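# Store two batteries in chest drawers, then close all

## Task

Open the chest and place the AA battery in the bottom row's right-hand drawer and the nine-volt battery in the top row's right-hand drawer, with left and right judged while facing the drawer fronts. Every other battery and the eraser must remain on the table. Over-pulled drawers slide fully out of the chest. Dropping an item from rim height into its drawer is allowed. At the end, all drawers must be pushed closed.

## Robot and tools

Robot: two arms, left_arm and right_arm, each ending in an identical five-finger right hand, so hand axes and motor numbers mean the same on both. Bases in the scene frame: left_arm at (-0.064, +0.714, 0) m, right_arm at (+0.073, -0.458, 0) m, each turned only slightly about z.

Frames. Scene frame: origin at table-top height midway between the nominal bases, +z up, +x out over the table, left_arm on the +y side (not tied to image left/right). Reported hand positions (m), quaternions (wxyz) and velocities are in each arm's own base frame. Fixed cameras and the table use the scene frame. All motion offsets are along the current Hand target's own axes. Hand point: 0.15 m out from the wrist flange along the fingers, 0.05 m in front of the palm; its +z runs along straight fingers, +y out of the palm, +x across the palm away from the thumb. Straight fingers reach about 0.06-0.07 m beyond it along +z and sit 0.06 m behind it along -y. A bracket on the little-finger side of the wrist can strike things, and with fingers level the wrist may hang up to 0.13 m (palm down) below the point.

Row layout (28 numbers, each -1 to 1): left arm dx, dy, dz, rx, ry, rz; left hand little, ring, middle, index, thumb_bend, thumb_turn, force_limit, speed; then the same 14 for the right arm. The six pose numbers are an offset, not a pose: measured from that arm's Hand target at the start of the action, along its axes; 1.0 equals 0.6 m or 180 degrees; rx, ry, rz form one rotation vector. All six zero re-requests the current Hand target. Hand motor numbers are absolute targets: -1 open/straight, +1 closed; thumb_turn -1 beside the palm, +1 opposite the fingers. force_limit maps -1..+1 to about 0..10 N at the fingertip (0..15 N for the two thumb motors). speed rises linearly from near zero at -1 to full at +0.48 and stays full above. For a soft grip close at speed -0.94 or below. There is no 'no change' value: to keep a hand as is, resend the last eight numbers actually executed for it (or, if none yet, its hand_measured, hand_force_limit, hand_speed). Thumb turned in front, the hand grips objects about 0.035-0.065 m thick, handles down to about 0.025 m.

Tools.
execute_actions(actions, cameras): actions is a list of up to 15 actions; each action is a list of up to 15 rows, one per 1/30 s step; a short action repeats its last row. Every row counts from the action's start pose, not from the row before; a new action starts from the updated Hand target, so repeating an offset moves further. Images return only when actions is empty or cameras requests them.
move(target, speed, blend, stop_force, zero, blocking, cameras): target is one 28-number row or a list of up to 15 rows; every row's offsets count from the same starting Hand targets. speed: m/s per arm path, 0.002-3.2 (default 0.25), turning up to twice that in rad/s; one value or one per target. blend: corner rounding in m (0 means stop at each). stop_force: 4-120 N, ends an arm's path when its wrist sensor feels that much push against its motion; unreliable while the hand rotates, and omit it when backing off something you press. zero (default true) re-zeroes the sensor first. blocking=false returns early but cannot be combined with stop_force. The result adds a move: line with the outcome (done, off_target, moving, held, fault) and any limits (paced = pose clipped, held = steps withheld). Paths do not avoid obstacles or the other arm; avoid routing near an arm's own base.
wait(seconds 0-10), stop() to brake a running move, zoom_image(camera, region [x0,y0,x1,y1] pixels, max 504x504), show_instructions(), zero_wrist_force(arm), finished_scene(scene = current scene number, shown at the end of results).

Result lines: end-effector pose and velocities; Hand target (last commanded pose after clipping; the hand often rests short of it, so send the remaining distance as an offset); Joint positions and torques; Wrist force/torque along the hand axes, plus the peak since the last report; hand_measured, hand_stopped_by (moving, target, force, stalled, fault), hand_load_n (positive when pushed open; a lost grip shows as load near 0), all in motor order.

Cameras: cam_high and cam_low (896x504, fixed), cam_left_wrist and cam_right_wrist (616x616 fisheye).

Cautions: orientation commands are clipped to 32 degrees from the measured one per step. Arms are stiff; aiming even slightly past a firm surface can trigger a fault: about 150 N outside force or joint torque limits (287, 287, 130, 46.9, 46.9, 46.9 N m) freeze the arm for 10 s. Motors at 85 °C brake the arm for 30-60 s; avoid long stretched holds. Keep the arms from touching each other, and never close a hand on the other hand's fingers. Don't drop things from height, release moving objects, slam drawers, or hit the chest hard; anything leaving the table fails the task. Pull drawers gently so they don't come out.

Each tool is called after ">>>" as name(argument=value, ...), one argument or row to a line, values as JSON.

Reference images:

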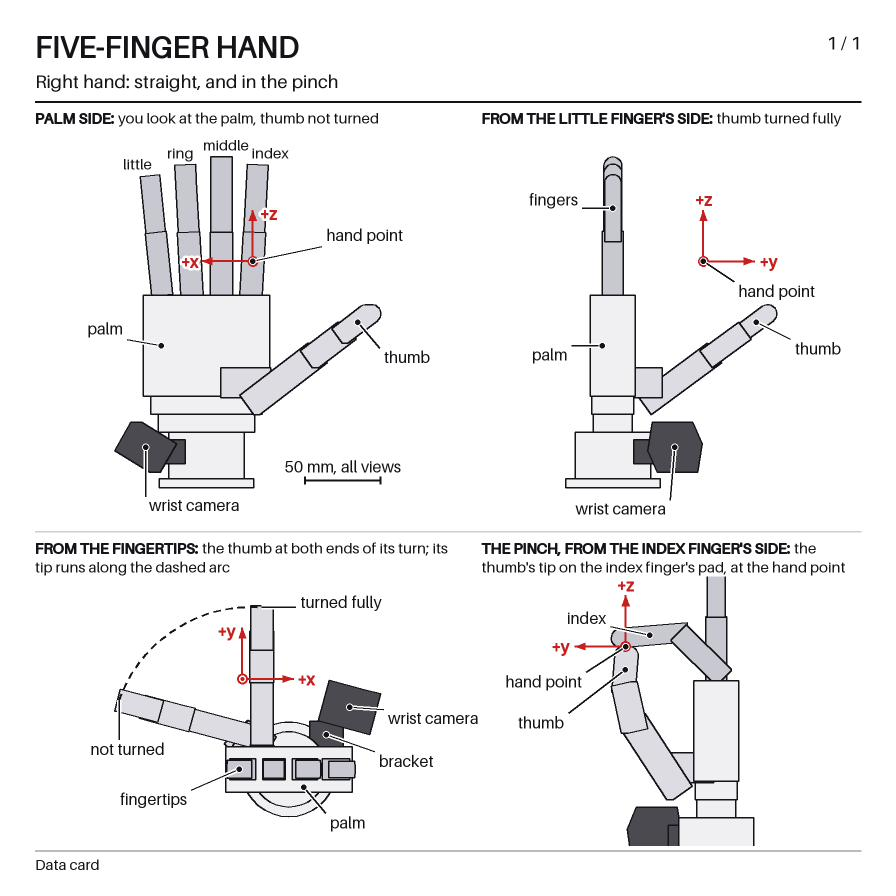

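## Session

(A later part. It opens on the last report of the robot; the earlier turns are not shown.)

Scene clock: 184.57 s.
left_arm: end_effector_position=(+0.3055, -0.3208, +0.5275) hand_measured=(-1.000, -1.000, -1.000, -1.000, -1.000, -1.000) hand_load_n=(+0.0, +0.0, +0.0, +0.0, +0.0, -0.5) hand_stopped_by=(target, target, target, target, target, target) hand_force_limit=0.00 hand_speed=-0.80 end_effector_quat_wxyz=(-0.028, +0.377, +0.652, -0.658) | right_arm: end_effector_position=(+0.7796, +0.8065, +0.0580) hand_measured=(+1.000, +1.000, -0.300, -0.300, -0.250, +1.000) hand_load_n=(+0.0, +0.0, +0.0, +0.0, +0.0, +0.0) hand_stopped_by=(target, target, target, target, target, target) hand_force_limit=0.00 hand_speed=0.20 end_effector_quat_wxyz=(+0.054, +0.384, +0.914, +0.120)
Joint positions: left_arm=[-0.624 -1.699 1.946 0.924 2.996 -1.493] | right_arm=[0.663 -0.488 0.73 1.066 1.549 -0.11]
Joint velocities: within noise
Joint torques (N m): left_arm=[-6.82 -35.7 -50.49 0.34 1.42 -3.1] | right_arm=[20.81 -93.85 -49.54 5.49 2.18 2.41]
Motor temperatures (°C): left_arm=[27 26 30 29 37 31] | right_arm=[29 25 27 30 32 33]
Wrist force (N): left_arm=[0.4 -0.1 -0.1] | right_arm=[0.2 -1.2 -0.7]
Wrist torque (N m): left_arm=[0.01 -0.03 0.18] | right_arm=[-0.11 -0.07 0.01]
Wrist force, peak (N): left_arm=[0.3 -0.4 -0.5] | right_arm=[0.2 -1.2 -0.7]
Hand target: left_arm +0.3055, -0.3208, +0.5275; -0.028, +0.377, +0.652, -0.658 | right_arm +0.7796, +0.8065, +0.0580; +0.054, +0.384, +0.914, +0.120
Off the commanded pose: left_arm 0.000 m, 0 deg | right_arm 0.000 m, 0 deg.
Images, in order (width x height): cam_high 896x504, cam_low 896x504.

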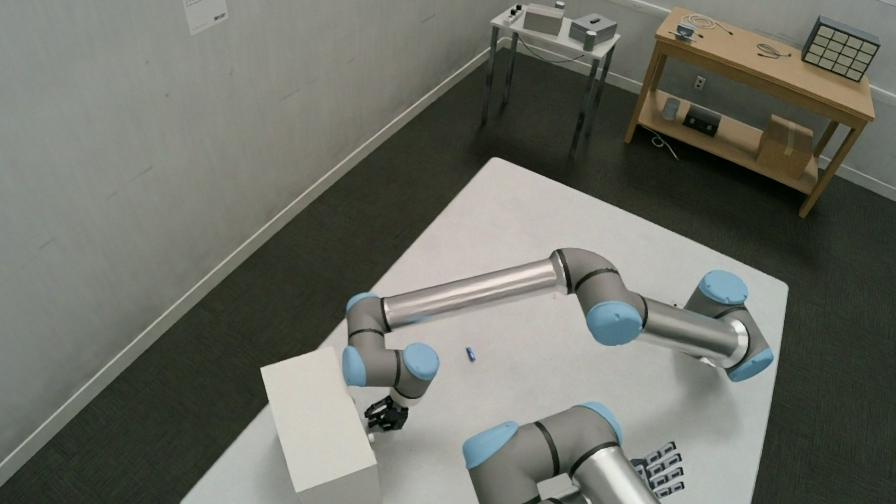

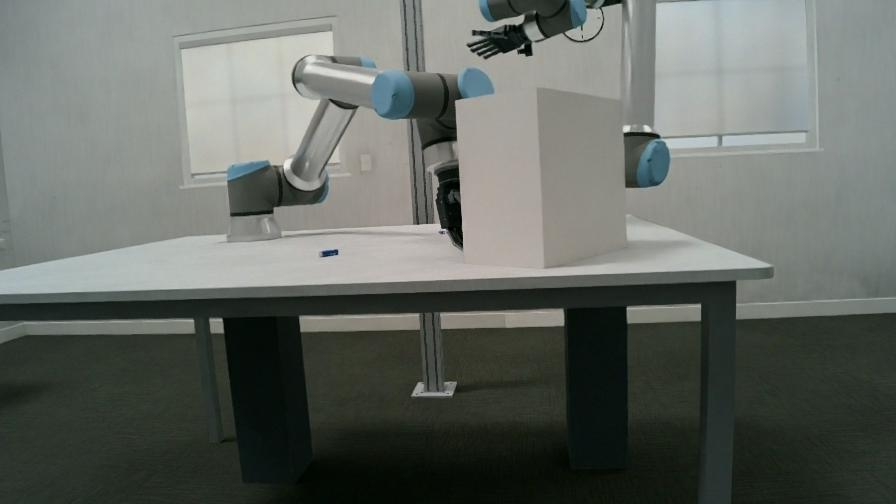

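>>> move(
  target=[
    [0,0,0,0,0,0,-1,-1,-1,-1,-1,-1,0.0,-0.8, 0,-0.1127,-0.0302,0,0,0,1,1,-0.3,-0.3,-0.25,1,0.0,0.2],
    [0,0,0,0,0,0,-1,-1,-1,-1,-1,-1,0.0,-0.8, 0,-0.225,-0.382,0,0,0,1,1,-0.3,-0.3,-0.25,1,0.0,0.2],
  ],
  speed=0.15,
  blend=0.02,
  cameras=["all"],
)

>>> zoom_image(
  camera="cam_high",
  region=[230, 300, 480, 504],
)

Scene clock: 191.17 s.
left_arm: end_effector_position=(+0.3055, -0.3208, +0.5275) hand_measured=(-1.000, -1.000, -1.000, -1.000, -1.000, -1.000) hand_load_n=(+0.0, +0.0, +0.0, +0.0, +0.0, +0.0) hand_stopped_by=(target, target, target, target, target, target) hand_force_limit=0.00 hand_speed=-0.80 end_effector_quat_wxyz=(-0.028, +0.377, +0.652, -0.658) | right_arm: end_effector_position=(+0.6429, +0.6746, +0.2440) hand_measured=(+1.000, +1.000, -0.300, -0.300, -0.250, +1.000) hand_load_n=(+0.0, +0.0, +0.0, +0.0, -0.5, +0.0) hand_stopped_by=(target, target, target, target, target, target) hand_force_limit=0.00 hand_speed=0.20 end_effector_quat_wxyz=(+0.054, +0.384, +0.914, +0.120)
Joint positions: left_arm=[-0.624 -1.699 1.946 0.924 2.996 -1.493] | right_arm=[0.638 -0.952 1.241 1.02 1.542 -0.134]
Joint torques (N m): left_arm=[-8.16 -38.05 -52.4 -0.11 1.48 -2.61] | right_arm=[-9.95 -101.55 -25.4 5.54 -2.66 -3.24]
Wrist force (N): left_arm=[0.1 -0.2 -0.2] | right_arm=[-0.1 -1.1 -0.1]
Wrist torque (N m): left_arm=[-0.01 0.02 0.16] | right_arm=[-0.21 -0.09 0.17]
Wrist force, peak (N): left_arm=[0.3 -0.3 -0.6] | right_arm=[0.0 -1.2 -1.6]
Hand target: left_arm +0.3055, -0.3208, +0.5275; -0.028, +0.377, +0.652, -0.658 | right_arm +0.6428, +0.6746, +0.2441; +0.054, +0.384, +0.914, +0.120
Off the commanded pose: left_arm 0.000 m, 0 deg | right_arm 0.000 m, 0 deg.
move: done

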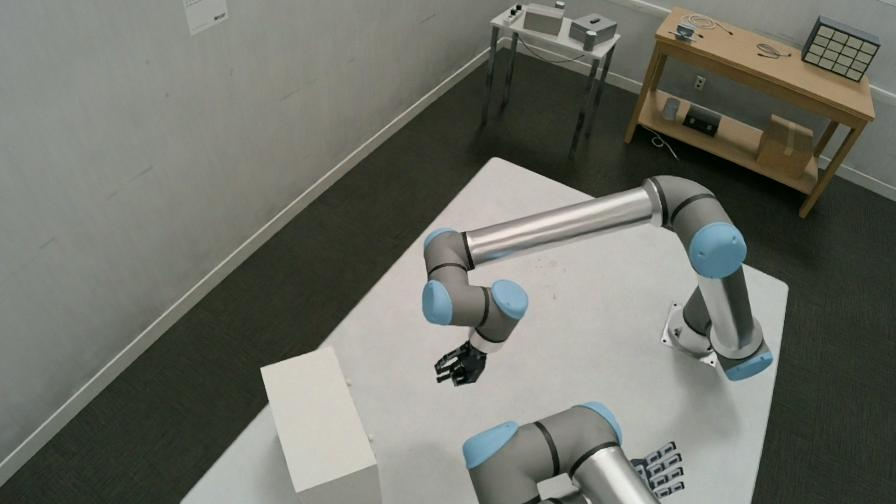

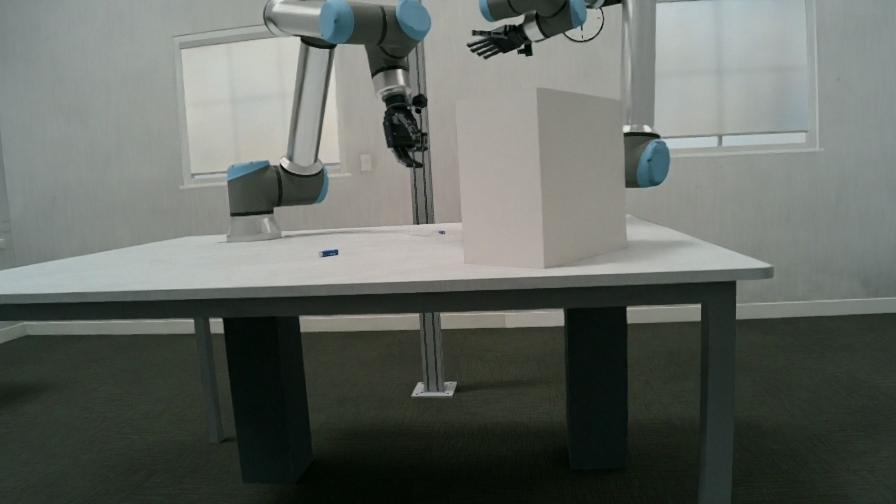

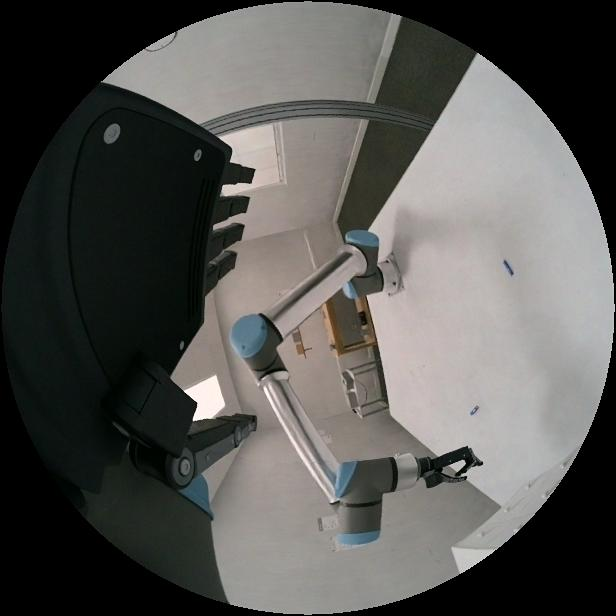

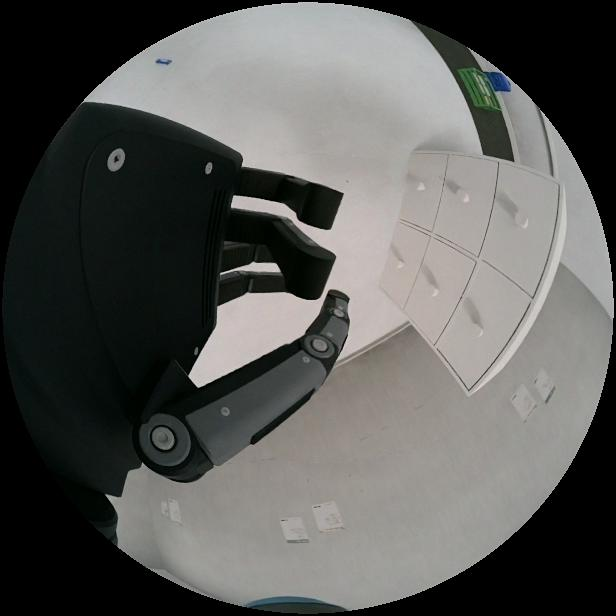

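Scaled by 2.016 from the camera's 896x504 image, which has a finer 1280x720 frame.

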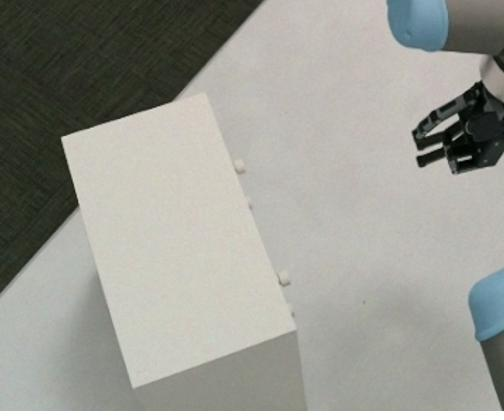

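>>> zoom_image(
  camera="cam_right_wrist",
  region=[360, 130, 600, 400],
)

Scaled by 1.867 from the camera's 616x616 image, which has a finer 880x880 frame.

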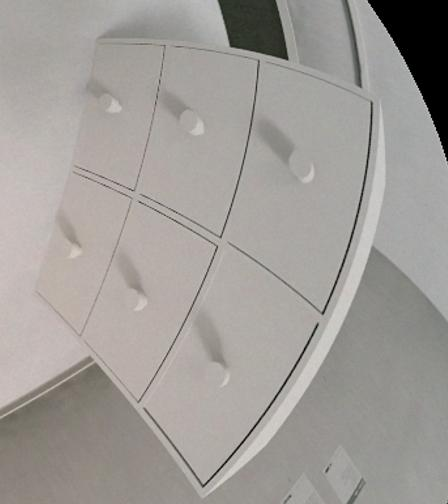

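>>> move(
  target=[0,0,0,0,0,0,-1,-1,-1,-1,-1,-1,0.0,-0.8, -0.0377,0.0852,0.3152,-0.0826,0.0237,-0.0516,1,1,-0.2,-0.2,-0.4,1,0.0,0.2],
  speed=0.15,
  cameras=["cam_right_wrist", "cam_high", "cam_low"],
)

>>> zoom_image(
  camera="cam_right_wrist",
  region=[300, 200, 500, 400],
)

Scene clock: 204.00 s.
left_arm: end_effector_position=(+0.3055, -0.3208, +0.5275) hand_measured=(-1.000, -1.000, -1.000, -1.000, -1.000, -1.000) hand_load_n=(+0.0, +0.0, +0.0, +0.0, +0.0, +0.0) hand_stopped_by=(target, target, target, target, target, target) hand_force_limit=0.00 hand_speed=-0.80 end_effector_quat_wxyz=(-0.028, +0.377, +0.652, -0.658) | right_arm: end_effector_position=(+0.7299, +0.7265, +0.0751) hand_measured=(+1.000, +1.000, -0.200, -0.200, -0.400, +1.000) hand_load_n=(+0.0, +0.0, +0.0, +0.0, -0.5, +0.0) hand_stopped_by=(target, target, target, target, target, target) hand_force_limit=0.00 hand_speed=0.20 end_effector_quat_wxyz=(+0.079, +0.294, +0.920, +0.246)
Joint positions: left_arm=[-0.624 -1.699 1.946 0.924 2.996 -1.493] | right_arm=[0.574 -0.788 1.304 0.563 1.386 -0.333]
Joint torques (N m): left_arm=[-8.22 -37.42 -49.84 0.42 1.24 -2.77] | right_arm=[-7.95 -83.86 -47.83 0.07 -2.99 -3.27]
Wrist force (N): left_arm=[0.3 -0.2 -0.6] | right_arm=[-0.1 -0.3 0.2]
Wrist torque (N m): left_arm=[0.02 0.02 0.17] | right_arm=[-0.08 -0.04 0.23]
Wrist force, peak (N): left_arm=[0.3 0.0 -0.8] | right_arm=[0.4 -0.4 -1.8]
Hand target: left_arm +0.3055, -0.3208, +0.5275; -0.028, +0.377, +0.652, -0.658 | right_arm +0.7300, +0.7265, +0.0750; +0.079, +0.294, +0.920, +0.246
Off the commanded pose: left_arm 0.000 m, 0 deg | right_arm 0.000 m, 0 deg.
move: done
Images, in order (width x height): cam_high 896x504, cam_low 896x504, cam_right_wrist 616x616.

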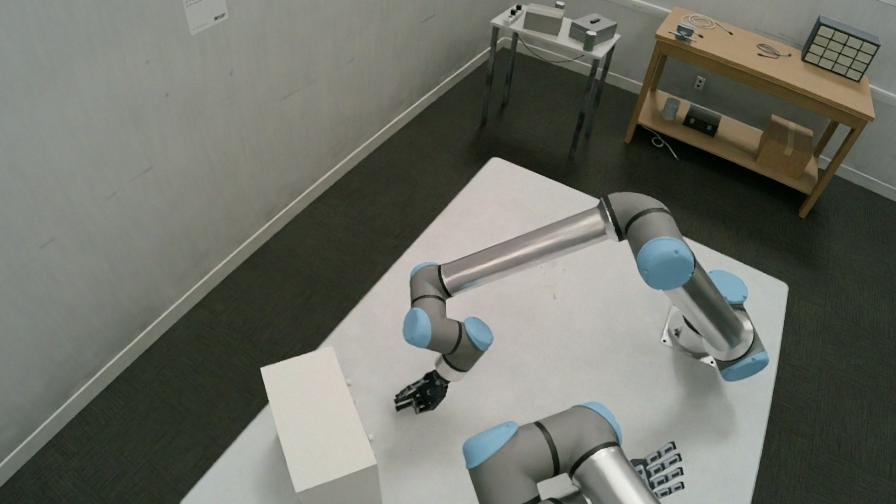

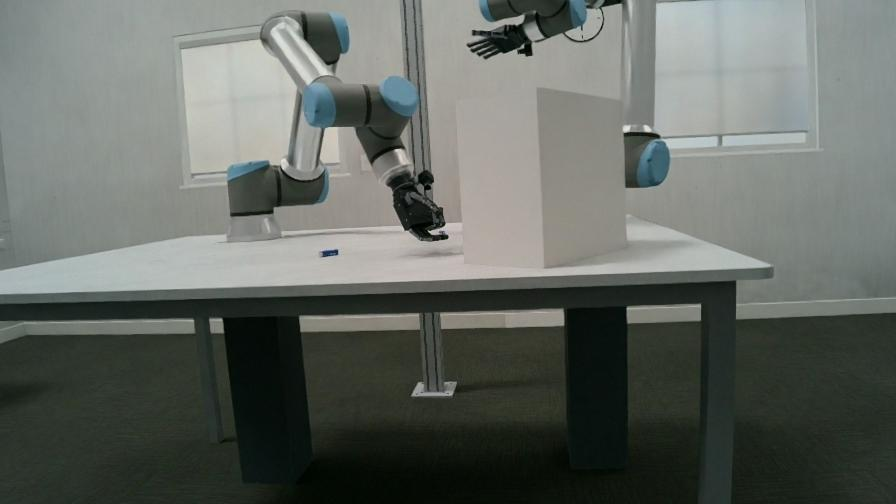

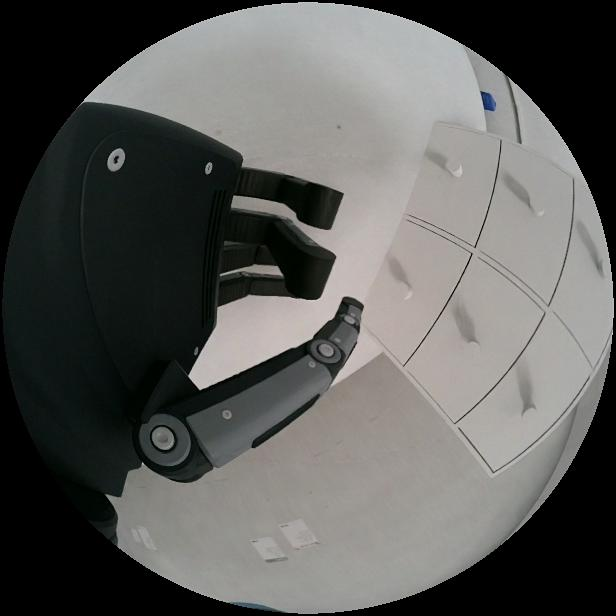

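Scaled by 2.520 from the camera's 616x616 image, which has a finer 880x880 frame.

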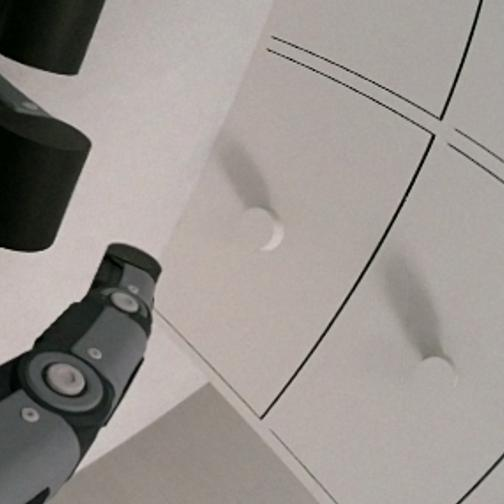

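>>> move(
  target=[0,0,0,0,0,0,-1,-1,-1,-1,-1,-1,0.0,-0.8, -0.0013,0.137,0.098,0,0,0,1,1,-0.2,-0.2,-0.4,1,0.0,0.2],
  speed=0.06,
  stop_force=6,
  cameras=["cam_right_wrist", "cam_high"],
)

>>> zoom_image(
  camera="cam_right_wrist",
  region=[200, 200, 450, 400],
)

Scene clock: 208.60 s.
left_arm: end_effector_position=(+0.3055, -0.3208, +0.5275) hand_measured=(-1.000, -1.000, -1.000, -1.000, -1.000, -1.000) hand_load_n=(+0.0, +0.0, +0.0, +0.0, +0.0, -0.5) hand_stopped_by=(target, target, target, target, target, target) hand_force_limit=0.00 hand_speed=-0.80 end_effector_quat_wxyz=(-0.028, +0.377, +0.652, -0.658) | right_arm: end_effector_position=(+0.7889, +0.8080, +0.0651) hand_measured=(+1.000, +1.000, -0.200, -0.200, -0.400, +1.000) hand_load_n=(+0.0, +0.0, +0.0, +0.0, +0.0, +0.0) hand_stopped_by=(target, target, target, target, target, target) hand_force_limit=0.00 hand_speed=0.20 end_effector_quat_wxyz=(+0.079, +0.294, +0.920, +0.246)
Joint positions: left_arm=[-0.624 -1.699 1.946 0.924 2.996 -1.493] | right_arm=[0.613 -0.618 0.998 0.693 1.404 -0.297]
Joint torques (N m): left_arm=[-6.59 -35.91 -51.92 0.43 1.47 -2.31] | right_arm=[16.85 -94.51 -49.95 5.2 2.15 2.02]
Wrist force (N): left_arm=[0.2 -0.4 -0.4] | right_arm=[0.1 -0.7 0.6]
Wrist torque (N m): left_arm=[-0.02 0.03 0.16] | right_arm=[-0.14 -0.13 0.04]
Wrist force, peak (N): left_arm=[-0.4 -0.5 -0.4] | right_arm=[0.7 -1.2 -0.4]
Hand target: left_arm +0.3055, -0.3208, +0.5275; -0.028, +0.377, +0.652, -0.658 | right_arm +0.7889, +0.8080, +0.0651; +0.079, +0.294, +0.920, +0.246
Off the commanded pose: left_arm 0.000 m, 0 deg | right_arm 0.000 m, 0 deg.
move: done
Images, in order (width x height): cam_high 896x504, cam_right_wrist 616x616.

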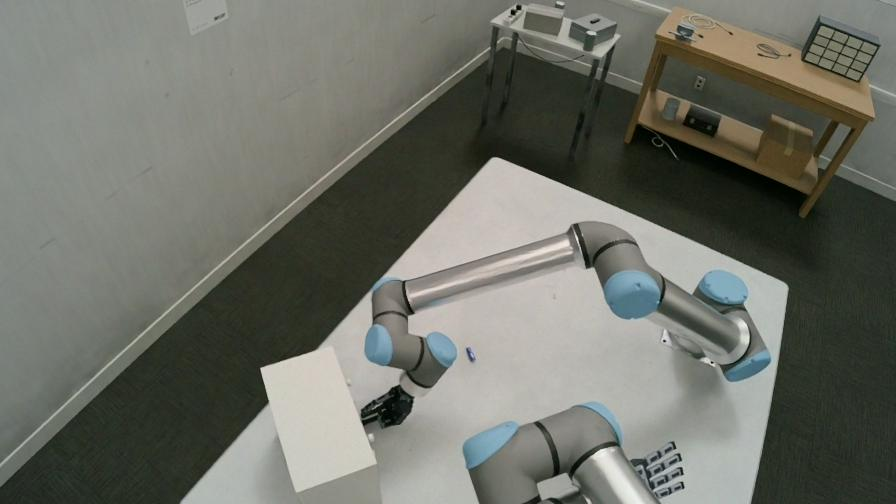

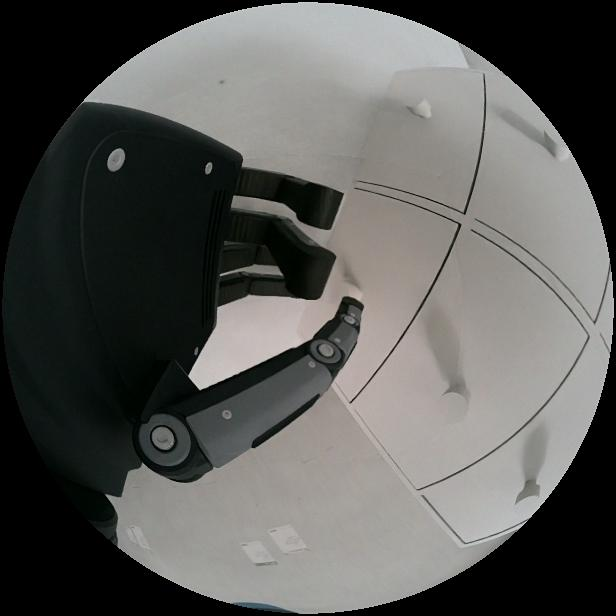

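Scaled by 2.016 from the camera's 616x616 image, which has a finer 880x880 frame.

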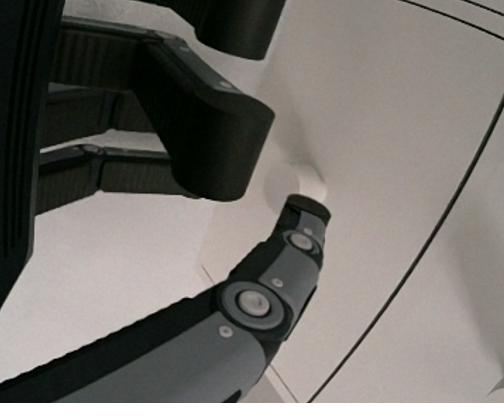

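>>> move(
  target=[0,0,0,0,0,0,-1,-1,-1,-1,-1,-1,0.0,-0.8, 0,0.0367,0.0125,0,0,0,1,1,-0.2,-0.2,-0.4,1,0.0,0.2],
  speed=0.02,
  stop_force=5,
  cameras=["cam_right_wrist", "cam_high"],
)

>>> zoom_image(
  camera="cam_right_wrist",
  region=[200, 200, 450, 400],
)

Scene clock: 212.63 s.
left_arm: end_effector_position=(+0.3055, -0.3208, +0.5275) hand_measured=(-1.000, -1.000, -1.000, -1.000, -1.000, -1.000) hand_load_n=(+0.0, -0.5, +0.0, +0.0, +0.0, +0.0) hand_stopped_by=(target, target, target, target, target, target) hand_force_limit=0.00 hand_speed=-0.80 end_effector_quat_wxyz=(-0.028, +0.377, +0.652, -0.658) | right_arm: end_effector_position=(+0.8021, +0.8266, +0.0696) hand_measured=(+1.000, +1.000, -0.200, -0.200, -0.400, +1.000) hand_load_n=(+0.0, +0.0, +0.0, +0.0, +0.0, +0.0) hand_stopped_by=(target, target, target, target, target, target) hand_force_limit=0.00 hand_speed=0.20 end_effector_quat_wxyz=(+0.079, +0.294, +0.920, +0.246)
Joint positions: left_arm=[-0.624 -1.699 1.946 0.924 2.996 -1.493] | right_arm=[0.621 -0.578 0.912 0.738 1.408 -0.29]
Joint torques (N m): left_arm=[-7.41 -38.24 -51.17 0.36 1.1 -2.78] | right_arm=[14.42 -98.26 -51.13 5.23 1.99 2.15]
Wrist force (N): left_arm=[0.3 0.0 -0.5] | right_arm=[-0.4 -0.8 0.5]
Wrist torque (N m): left_arm=[0.04 0.01 0.18] | right_arm=[-0.17 -0.07 -0.01]
Wrist force, peak (N): left_arm=[0.0 -0.2 -0.7] | right_arm=[0.3 -1.3 0.7]
Hand target: left_arm +0.3055, -0.3208, +0.5275; -0.028, +0.377, +0.652, -0.658 | right_arm +0.8021, +0.8266, +0.0696; +0.079, +0.294, +0.920, +0.246
Off the commanded pose: left_arm 0.000 m, 0 deg | right_arm 0.000 m, 0 deg.
move: done
Images, in order (width x height): cam_high 896x504, cam_right_wrist 616x616.

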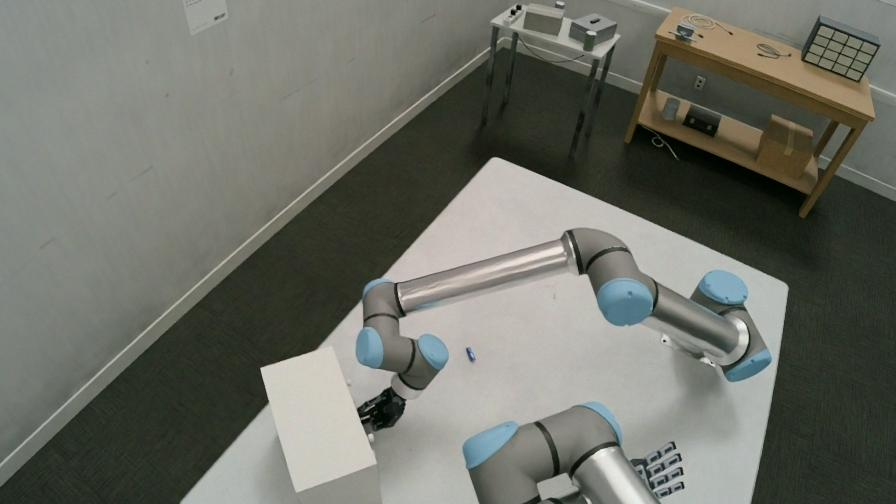

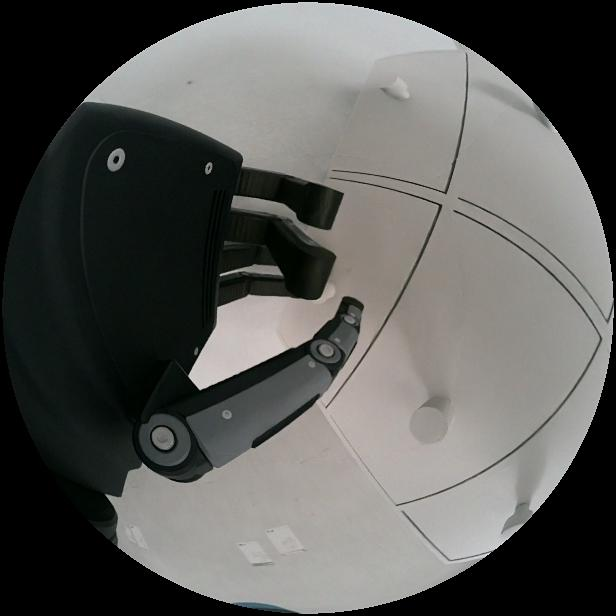

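Scaled by 2.016 from the camera's 616x616 image, which has a finer 880x880 frame.

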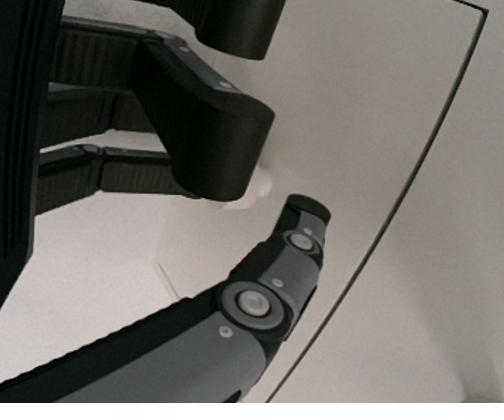

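>>> move(
  target=[0,0,0,0,0,0,-1,-1,-1,-1,-1,-1,0.0,-0.8, 0,0,0,0,0,0,1,1,0.35,0.35,0.1,1,-0.2,-0.9],
  speed=0.03,
  cameras=["cam_right_wrist"],
)

>>> zoom_image(
  camera="cam_right_wrist",
  region=[200, 200, 450, 400],
)

Scene clock: 217.27 s.
left_arm: end_effector_position=(+0.3055, -0.3208, +0.5275) hand_measured=(-1.000, -1.000, -1.000, -1.000, -1.000, -1.000) hand_load_n=(+0.0, +0.0, +0.0, +0.0, +0.0, +0.0) hand_stopped_by=(target, target, target, target, target, target) hand_force_limit=0.00 hand_speed=-0.80 end_effector_quat_wxyz=(-0.028, +0.377, +0.652, -0.658) | right_arm: end_effector_position=(+0.8021, +0.8266, +0.0696) hand_measured=(+1.000, +1.000, -0.062, -0.082, +0.100, +1.000) hand_load_n=(+0.0, +0.0, +4.0, +7.0, +0.0, +0.0) hand_stopped_by=(target, target, force, force, target, target) hand_force_limit=-0.20 hand_speed=-0.90 end_effector_quat_wxyz=(+0.079, +0.294, +0.920, +0.246)
Joint positions: left_arm=[-0.624 -1.699 1.946 0.924 2.996 -1.493] | right_arm=[0.621 -0.578 0.912 0.738 1.408 -0.29]
Joint torques (N m): left_arm=[-7.2 -32.04 -50.34 0.1 1.6 -2.71] | right_arm=[-0.51 -133.33 -49.86 1.98 -0.4 1.08]
Wrist force (N): left_arm=[0.2 0.2 -0.2] | right_arm=[1.1 -3.0 8.0]
Wrist torque (N m): left_arm=[0.05 0.02 0.17] | right_arm=[-0.08 -0.15 -0.02]
Wrist force, peak (N): left_arm=[-0.1 -0.1 -0.7] | right_arm=[1.4 -3.2 8.8]
Hand target: left_arm +0.3055, -0.3208, +0.5275; -0.028, +0.377, +0.652, -0.658 | right_arm +0.8021, +0.8266, +0.0696; +0.079, +0.294, +0.920, +0.246
Off the commanded pose: left_arm 0.000 m, 0 deg | right_arm 0.000 m, 0 deg.
move: done
Images, in order (width x height): cam_right_wrist 616x616.

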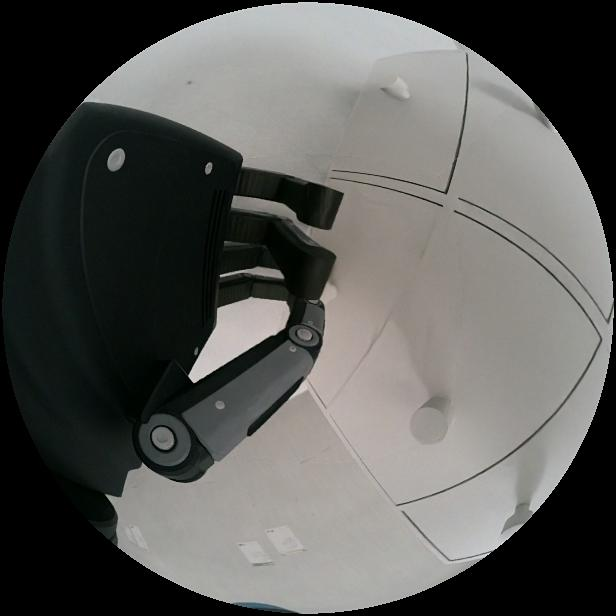

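Scaled by 2.016 from the camera's 616x616 image, which has a finer 880x880 frame.

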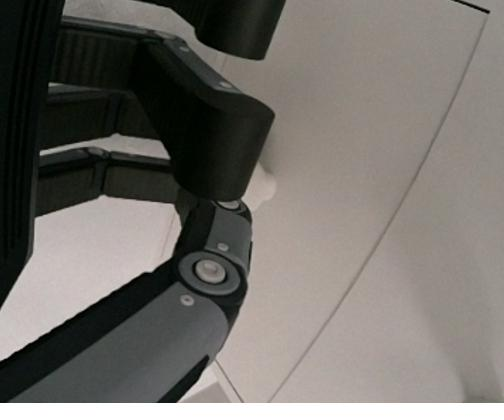

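>>> move(
  target=[
    [0,0,0,0,0,0,-1,-1,-1,-1,-1,-1,0.0,-0.8, 0,0,0,0,0,0,1,1,-0.2,-0.2,-0.4,1,-0.2,0.0],
    [0,0,0,0,0,0,-1,-1,-1,-1,-1,-1,0.0,-0.8, 0,0.0092,0.0199,0,0,0,1,1,-0.2,-0.2,-0.4,1,-0.2,0.0],
    [0,0,0,0,0,0,-1,-1,-1,-1,-1,-1,0.0,-0.8, 0,0.0092,0.0199,0,0,0,1,1,0.34,0.34,0.08,1,-0.2,-0.9],
  ],
  speed=0.02,
  cameras=["cam_right_wrist"],
)

>>> zoom_image(
  camera="cam_right_wrist",
  region=[200, 200, 450, 400],
)

Scene clock: 224.20 s.
left_arm: end_effector_position=(+0.3055, -0.3208, +0.5275) hand_measured=(-1.000, -1.000, -1.000, -1.000, -1.000, -1.000) hand_load_n=(+0.0, -0.5, +0.0, +0.0, +0.0, -0.5) hand_stopped_by=(target, target, target, target, target, target) hand_force_limit=0.00 hand_speed=-0.80 end_effector_quat_wxyz=(-0.028, +0.377, +0.652, -0.658) | right_arm: end_effector_position=(+0.8084, +0.8354, +0.0620) hand_measured=(+1.000, +1.000, -0.174, -0.006, +0.080, +1.000) hand_load_n=(+0.5, +0.0, +1.0, +5.5, +0.0, +0.0) hand_stopped_by=(target, target, force, force, target, target) hand_force_limit=-0.20 hand_speed=-0.90 end_effector_quat_wxyz=(+0.079, +0.294, +0.920, +0.246)
Joint positions: left_arm=[-0.624 -1.699 1.946 0.924 2.996 -1.493] | right_arm=[0.625 -0.552 0.874 0.749 1.41 -0.287]
Joint torques (N m): left_arm=[-4.4 -33.04 -49.87 0.43 1.42 -2.44] | right_arm=[0.14 -123.59 -42.28 0.72 -2.39 -0.48]
Wrist force (N): left_arm=[0.1 0.0 -0.6] | right_arm=[-0.2 -8.4 0.3]
Wrist torque (N m): left_arm=[0.04 0.03 0.17] | right_arm=[0.06 -0.02 -0.16]
Wrist force, peak (N): left_arm=[0.1 -0.3 -0.8] | right_arm=[-1.6 -7.0 -11.5]
Hand target: left_arm +0.3055, -0.3208, +0.5275; -0.028, +0.377, +0.652, -0.658 | right_arm +0.8084, +0.8354, +0.0620; +0.079, +0.294, +0.920, +0.246
Off the commanded pose: left_arm 0.000 m, 0 deg | right_arm 0.000 m, 0 deg.
move: done
Images, in order (width x height): cam_right_wrist 616x616.

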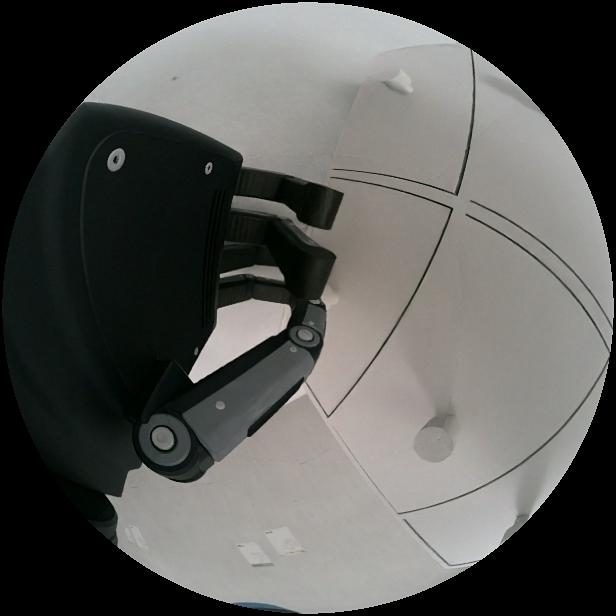

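Scaled by 2.016 from the camera's 616x616 image, which has a finer 880x880 frame.

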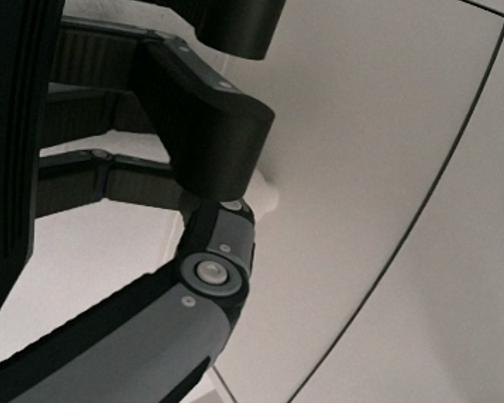

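>>> move(
  target=[0,0,0,0,0,0,-1,-1,-1,-1,-1,-1,0.0,-0.8, 0,0,0,0,0,0,-0.2,-0.2,-0.3,-0.3,-0.5,1,-0.2,0.0],
  speed=0.02,
  cameras=["cam_right_wrist", "cam_high"],
)

>>> zoom_image(
  camera="cam_right_wrist",
  region=[200, 200, 450, 400],
)

>>> zoom_image(
  camera="cam_high",
  region=[230, 300, 480, 504],
)

Scene clock: 226.13 s.
left_arm: end_effector_position=(+0.3055, -0.3208, +0.5275) hand_measured=(-1.000, -1.000, -1.000, -1.000, -1.000, -1.000) hand_load_n=(+0.0, +0.0, +0.0, +0.0, +0.0, -0.5) hand_stopped_by=(target, target, target, target, target, target) hand_force_limit=0.00 hand_speed=-0.80 end_effector_quat_wxyz=(-0.028, +0.377, +0.652, -0.658) | right_arm: end_effector_position=(+0.8084, +0.8354, +0.0620) hand_measured=(-0.200, -0.200, -0.300, -0.300, -0.500, +1.000) hand_load_n=(+0.0, +0.0, +0.0, +0.0, +0.0, +0.0) hand_stopped_by=(target, target, target, target, target, target) hand_force_limit=-0.20 hand_speed=0.00 end_effector_quat_wxyz=(+0.079, +0.294, +0.920, +0.246)
Joint positions: left_arm=[-0.624 -1.699 1.946 0.924 2.996 -1.493] | right_arm=[0.625 -0.552 0.874 0.749 1.41 -0.287]
Joint torques (N m): left_arm=[-7.88 -35.95 -51.11 0.7 1.55 -2.53] | right_arm=[-2.54 -119.04 -29.17 1.79 -1.62 -1.08]
Wrist force (N): left_arm=[0.4 0.0 -0.4] | right_arm=[0.3 -1.3 0.3]
Wrist torque (N m): left_arm=[0.04 -0.01 0.18] | right_arm=[-0.21 -0.17 0.01]
Wrist force, peak (N): left_arm=[0.0 0.0 -0.9] | right_arm=[0.4 -8.6 0.3]
Hand target: left_arm +0.3055, -0.3208, +0.5275; -0.028, +0.377, +0.652, -0.658 | right_arm +0.8084, +0.8354, +0.0620; +0.079, +0.294, +0.920, +0.246
Off the commanded pose: left_arm 0.000 m, 0 deg | right_arm 0.000 m, 0 deg.
move: done
Images, in order (width x height): cam_high 896x504, cam_right_wrist 616x616.

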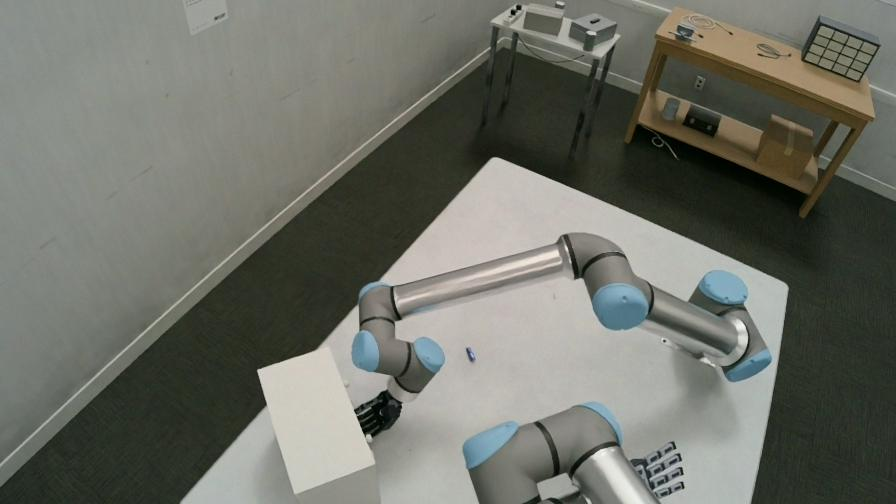

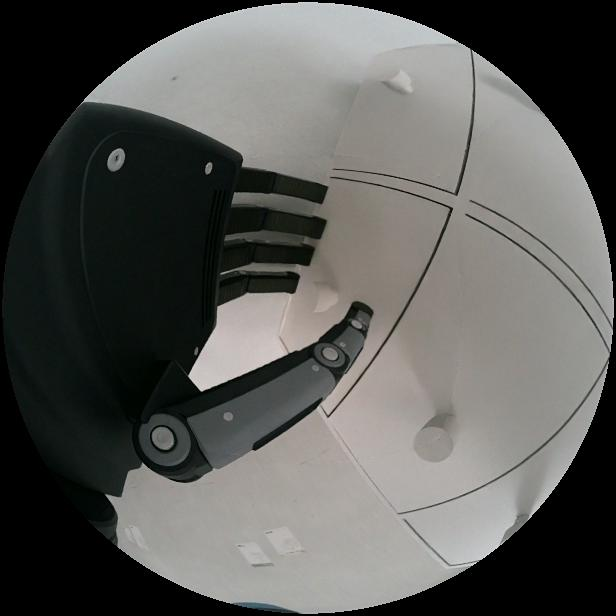

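Scaled by 2.016 from the camera's 616x616 image, which has a finer 880x880 frame.

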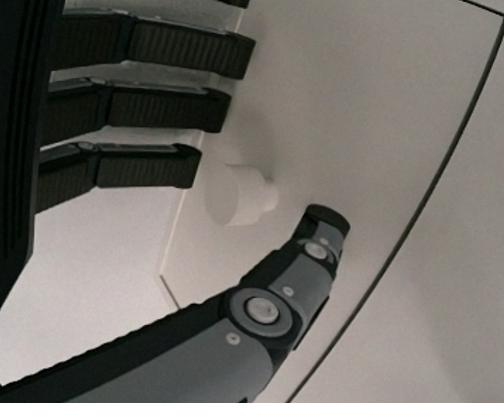

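Scaled by 2.016 from the camera's 896x504 image, which has a finer 1280x720 frame.

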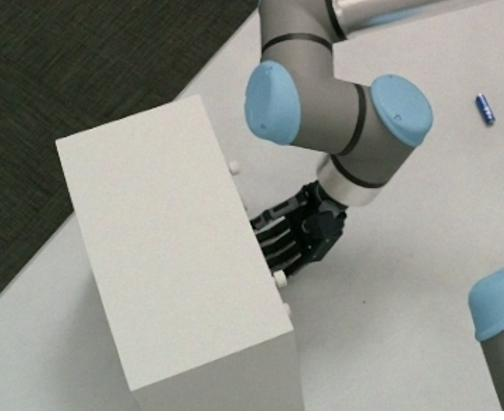

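>>> move(
  target=[
    [0,0,0,0,0,0,-1,-1,-1,-1,-1,-1,0.0,-0.8, 0,-0.0145,-0.0083,0,0,0,-0.1,-0.1,-0.05,-0.05,-0.6,1,-0.2,0.0],
    [0,0,0,0,0,0,-1,-1,-1,-1,-1,-1,0.0,-0.8, 0,-0.0203,0.0018,0,0,0,-0.1,-0.1,-0.05,-0.05,-0.6,1,-0.2,0.0],
  ],
  speed=0.03,
  cameras=["cam_right_wrist", "cam_high"],
)

>>> zoom_image(
  camera="cam_right_wrist",
  region=[200, 200, 450, 400],
)

Scene clock: 232.13 s.
left_arm: end_effector_position=(+0.3055, -0.3208, +0.5275) hand_measured=(-1.000, -1.000, -1.000, -1.000, -1.000, -1.000) hand_load_n=(+0.0, +0.0, +0.0, +0.0, +0.0, -0.5) hand_stopped_by=(target, target, target, target, target, target) hand_force_limit=0.00 hand_speed=-0.80 end_effector_quat_wxyz=(-0.028, +0.377, +0.652, -0.658) | right_arm: end_effector_position=(+0.8026, +0.8272, +0.0551) hand_measured=(-0.100, -0.100, -0.050, -0.050, -0.600, +1.000) hand_load_n=(+0.0, +0.0, +0.0, +0.0, +0.0, +0.0) hand_stopped_by=(target, target, target, target, target, target) hand_force_limit=-0.20 hand_speed=0.00 end_effector_quat_wxyz=(+0.079, +0.294, +0.920, +0.246)
Joint positions: left_arm=[-0.624 -1.699 1.946 0.924 2.996 -1.493] | right_arm=[0.622 -0.567 0.916 0.722 1.408 -0.29]
Joint torques (N m): left_arm=[-4.11 -36.03 -50.93 0.32 1.19 -2.57] | right_arm=[-8.38 -100.3 -23.57 0.24 -2.94 -3.41]
Wrist force (N): left_arm=[-0.1 -0.2 -0.4] | right_arm=[0.0 -1.0 0.8]
Wrist torque (N m): left_arm=[0.02 0.06 0.15] | right_arm=[-0.19 -0.13 0.15]
Wrist force, peak (N): left_arm=[-0.2 -0.4 -0.7] | right_arm=[0.4 -1.5 0.4]
Hand target: left_arm +0.3055, -0.3208, +0.5275; -0.028, +0.377, +0.652, -0.658 | right_arm +0.8026, +0.8272, +0.0550; +0.079, +0.294, +0.920, +0.246
Off the commanded pose: left_arm 0.000 m, 0 deg | right_arm 0.000 m, 0 deg.
move: done
Images, in order (width x height): cam_high 896x504, cam_right_wrist 616x616.

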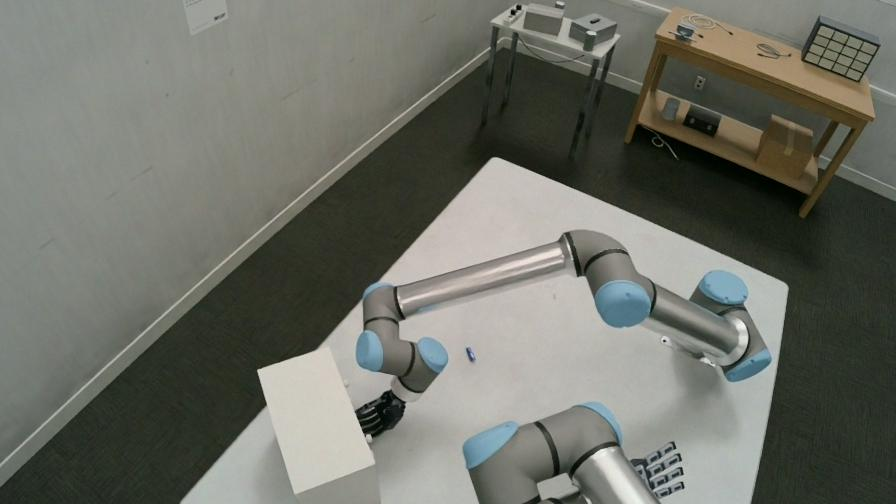

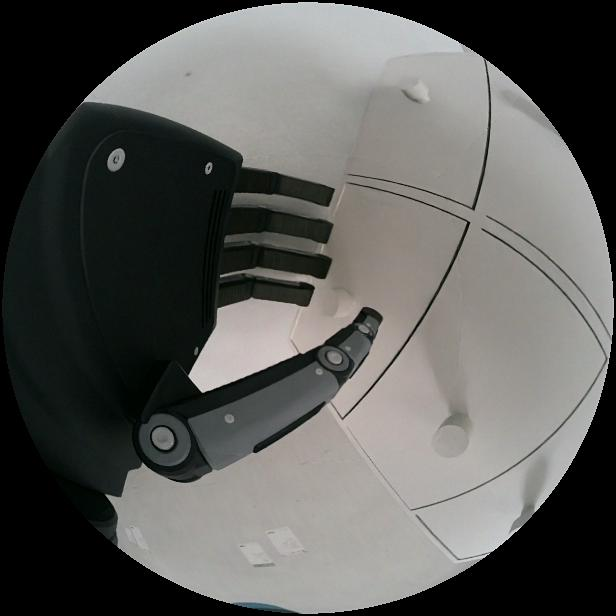

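Scaled by 2.016 from the camera's 616x616 image, which has a finer 880x880 frame.

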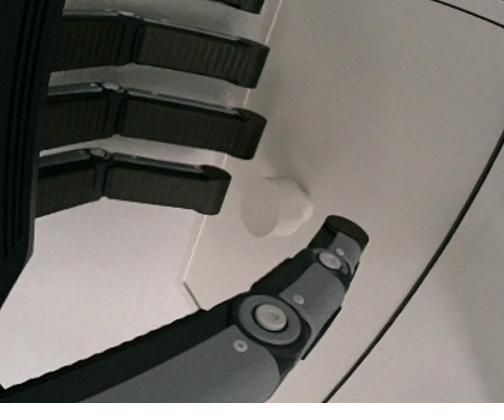

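>>> move(
  target=[0,0,0,0,0,0,-1,-1,-1,-1,-1,-1,0.0,-0.8, 0,0,0,0,0,0,-0.1,-0.1,0.4,0.4,-0.1,1,-0.2,-0.9],
  speed=0.03,
  cameras=["cam_right_wrist"],
)

>>> zoom_image(
  camera="cam_right_wrist",
  region=[200, 200, 450, 400],
)

Scene clock: 237.83 s.
left_arm: end_effector_position=(+0.3055, -0.3208, +0.5275) hand_measured=(-1.000, -1.000, -1.000, -1.000, -1.000, -1.000) hand_load_n=(+0.0, +0.0, -0.5, +0.0, +0.0, +0.0) hand_stopped_by=(target, target, target, target, target, target) hand_force_limit=0.00 hand_speed=-0.80 end_effector_quat_wxyz=(-0.028, +0.377, +0.652, -0.658) | right_arm: end_effector_position=(+0.8026, +0.8272, +0.0550) hand_measured=(-0.100, -0.100, +0.162, +0.154, -0.100, +1.000) hand_load_n=(+0.0, +0.0, +4.0, +4.0, -0.5, +0.0) hand_stopped_by=(target, target, force, force, target, target) hand_force_limit=-0.20 hand_speed=-0.90 end_effector_quat_wxyz=(+0.079, +0.294, +0.920, +0.246)
Joint positions: left_arm=[-0.624 -1.699 1.946 0.924 2.996 -1.493] | right_arm=[0.622 -0.567 0.917 0.722 1.408 -0.29]
Joint torques (N m): left_arm=[-8.2 -39.65 -51.45 0.53 1.69 -2.19] | right_arm=[-9.72 -132.08 -55.39 0.44 0.34 -2.09]
Wrist force (N): left_arm=[-0.3 -0.3 -0.3] | right_arm=[2.7 -5.8 4.9]
Wrist torque (N m): left_arm=[-0.02 0.09 0.13] | right_arm=[-0.02 -0.17 0.10]
Wrist force, peak (N): left_arm=[-0.1 -0.1 -0.8] | right_arm=[2.8 -6.3 5.6]
Hand target: left_arm +0.3055, -0.3208, +0.5275; -0.028, +0.377, +0.652, -0.658 | right_arm +0.8026, +0.8272, +0.0550; +0.079, +0.294, +0.920, +0.246
Off the commanded pose: left_arm 0.000 m, 0 deg | right_arm 0.000 m, 0 deg.
move: done
Images, in order (width x height): cam_right_wrist 616x616.

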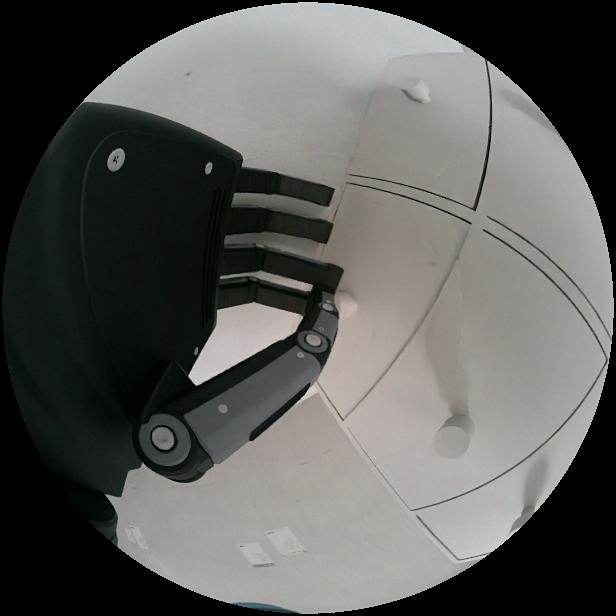

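Scaled by 2.016 from the camera's 616x616 image, which has a finer 880x880 frame.

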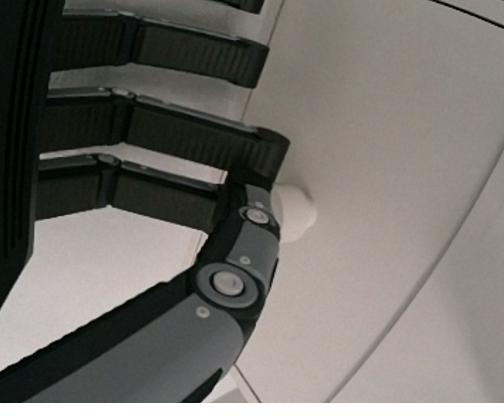

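>>> move(
  target=[
    [0,0,0,0,0,0,-1,-1,-1,-1,-1,-1,0.0,-0.8, 0,0,0,0,0,0,-0.1,-0.1,-0.1,-0.1,-0.6,1,-0.2,0.0],
    [0,0,0,0,0,0,-1,-1,-1,-1,-1,-1,0.0,-0.8, 0,-0.1443,-0.0833,0,0,0,-0.1,-0.1,-0.1,-0.1,-0.6,1,-0.2,0.0],
    [0,0,0,0,0,0,-1,-1,-1,-1,-1,-1,0.0,-0.8, -0.0219,-0.16,-0.9488,0.1634,-0.0397,0.1483,-0.1,-0.1,-0.1,-0.1,-0.6,1,-0.2,0.0],
  ],
  speed=[0.1,0.1,0.25],
  blend=[0,0.03,0],
  cameras=["cam_high"],
)

Scene clock: 252.10 s.
left_arm: end_effector_position=(+0.3055, -0.3208, +0.5275) hand_measured=(-1.000, -1.000, -1.000, -1.000, -1.000, -1.000) hand_load_n=(+0.0, +0.0, +0.0, +0.0, +0.0, +0.0) hand_stopped_by=(target, target, target, target, target, target) hand_force_limit=0.00 hand_speed=-0.80 end_effector_quat_wxyz=(-0.028, +0.377, +0.652, -0.658) | right_arm: end_effector_position=(+0.6001, +0.5204, +0.5003) hand_measured=(-0.100, -0.100, -0.100, -0.100, -0.600, +1.000) hand_load_n=(+0.0, +0.0, +0.0, +0.0, +0.0, +0.0) hand_stopped_by=(target, target, target, target, target, target) hand_force_limit=-0.20 hand_speed=0.00 end_effector_quat_wxyz=(+0.000, +0.521, +0.854, +0.000)
Joint positions: left_arm=[-0.624 -1.699 1.946 0.924 2.996 -1.493] | right_arm=[0.538 -1.108 1.041 1.638 1.572 0.062]
Joint torques (N m): left_arm=[-2.23 -36.09 -51.23 0.69 1.66 -2.79] | right_arm=[-8.05 -92.47 -52.26 5.59 2.07 1.98]
Wrist force (N): left_arm=[0.0 -0.4 -0.2] | right_arm=[0.0 -0.6 -0.9]
Wrist torque (N m): left_arm=[-0.03 0.04 0.15] | right_arm=[-0.03 -0.02 0.05]
Wrist force, peak (N): left_arm=[-0.2 -0.3 -0.8] | right_arm=[2.8 -6.5 5.8]
Hand target: left_arm +0.3055, -0.3208, +0.5275; -0.028, +0.377, +0.652, -0.658 | right_arm +0.6001, +0.5204, +0.5003; +0.000, +0.521, +0.854, +0.000
Off the commanded pose: left_arm 0.000 m, 0 deg | right_arm 0.000 m, 0 deg.
move: done
Images, in order (width x height): cam_high 896x504.

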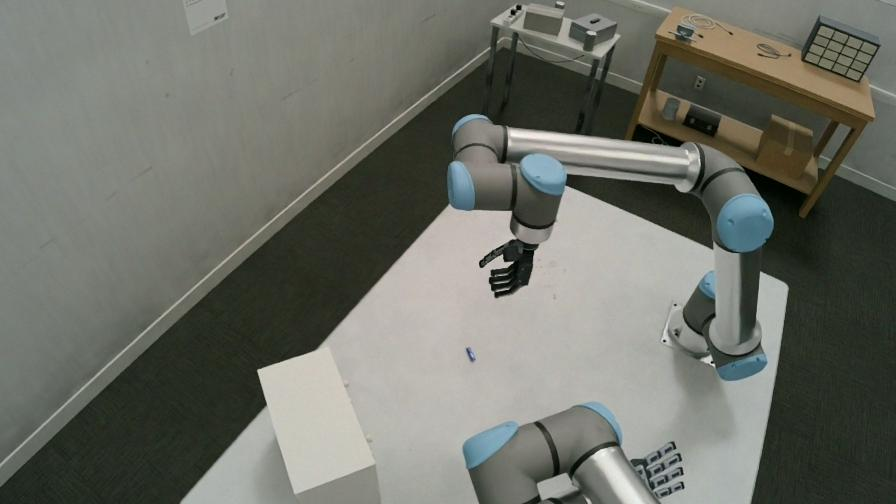

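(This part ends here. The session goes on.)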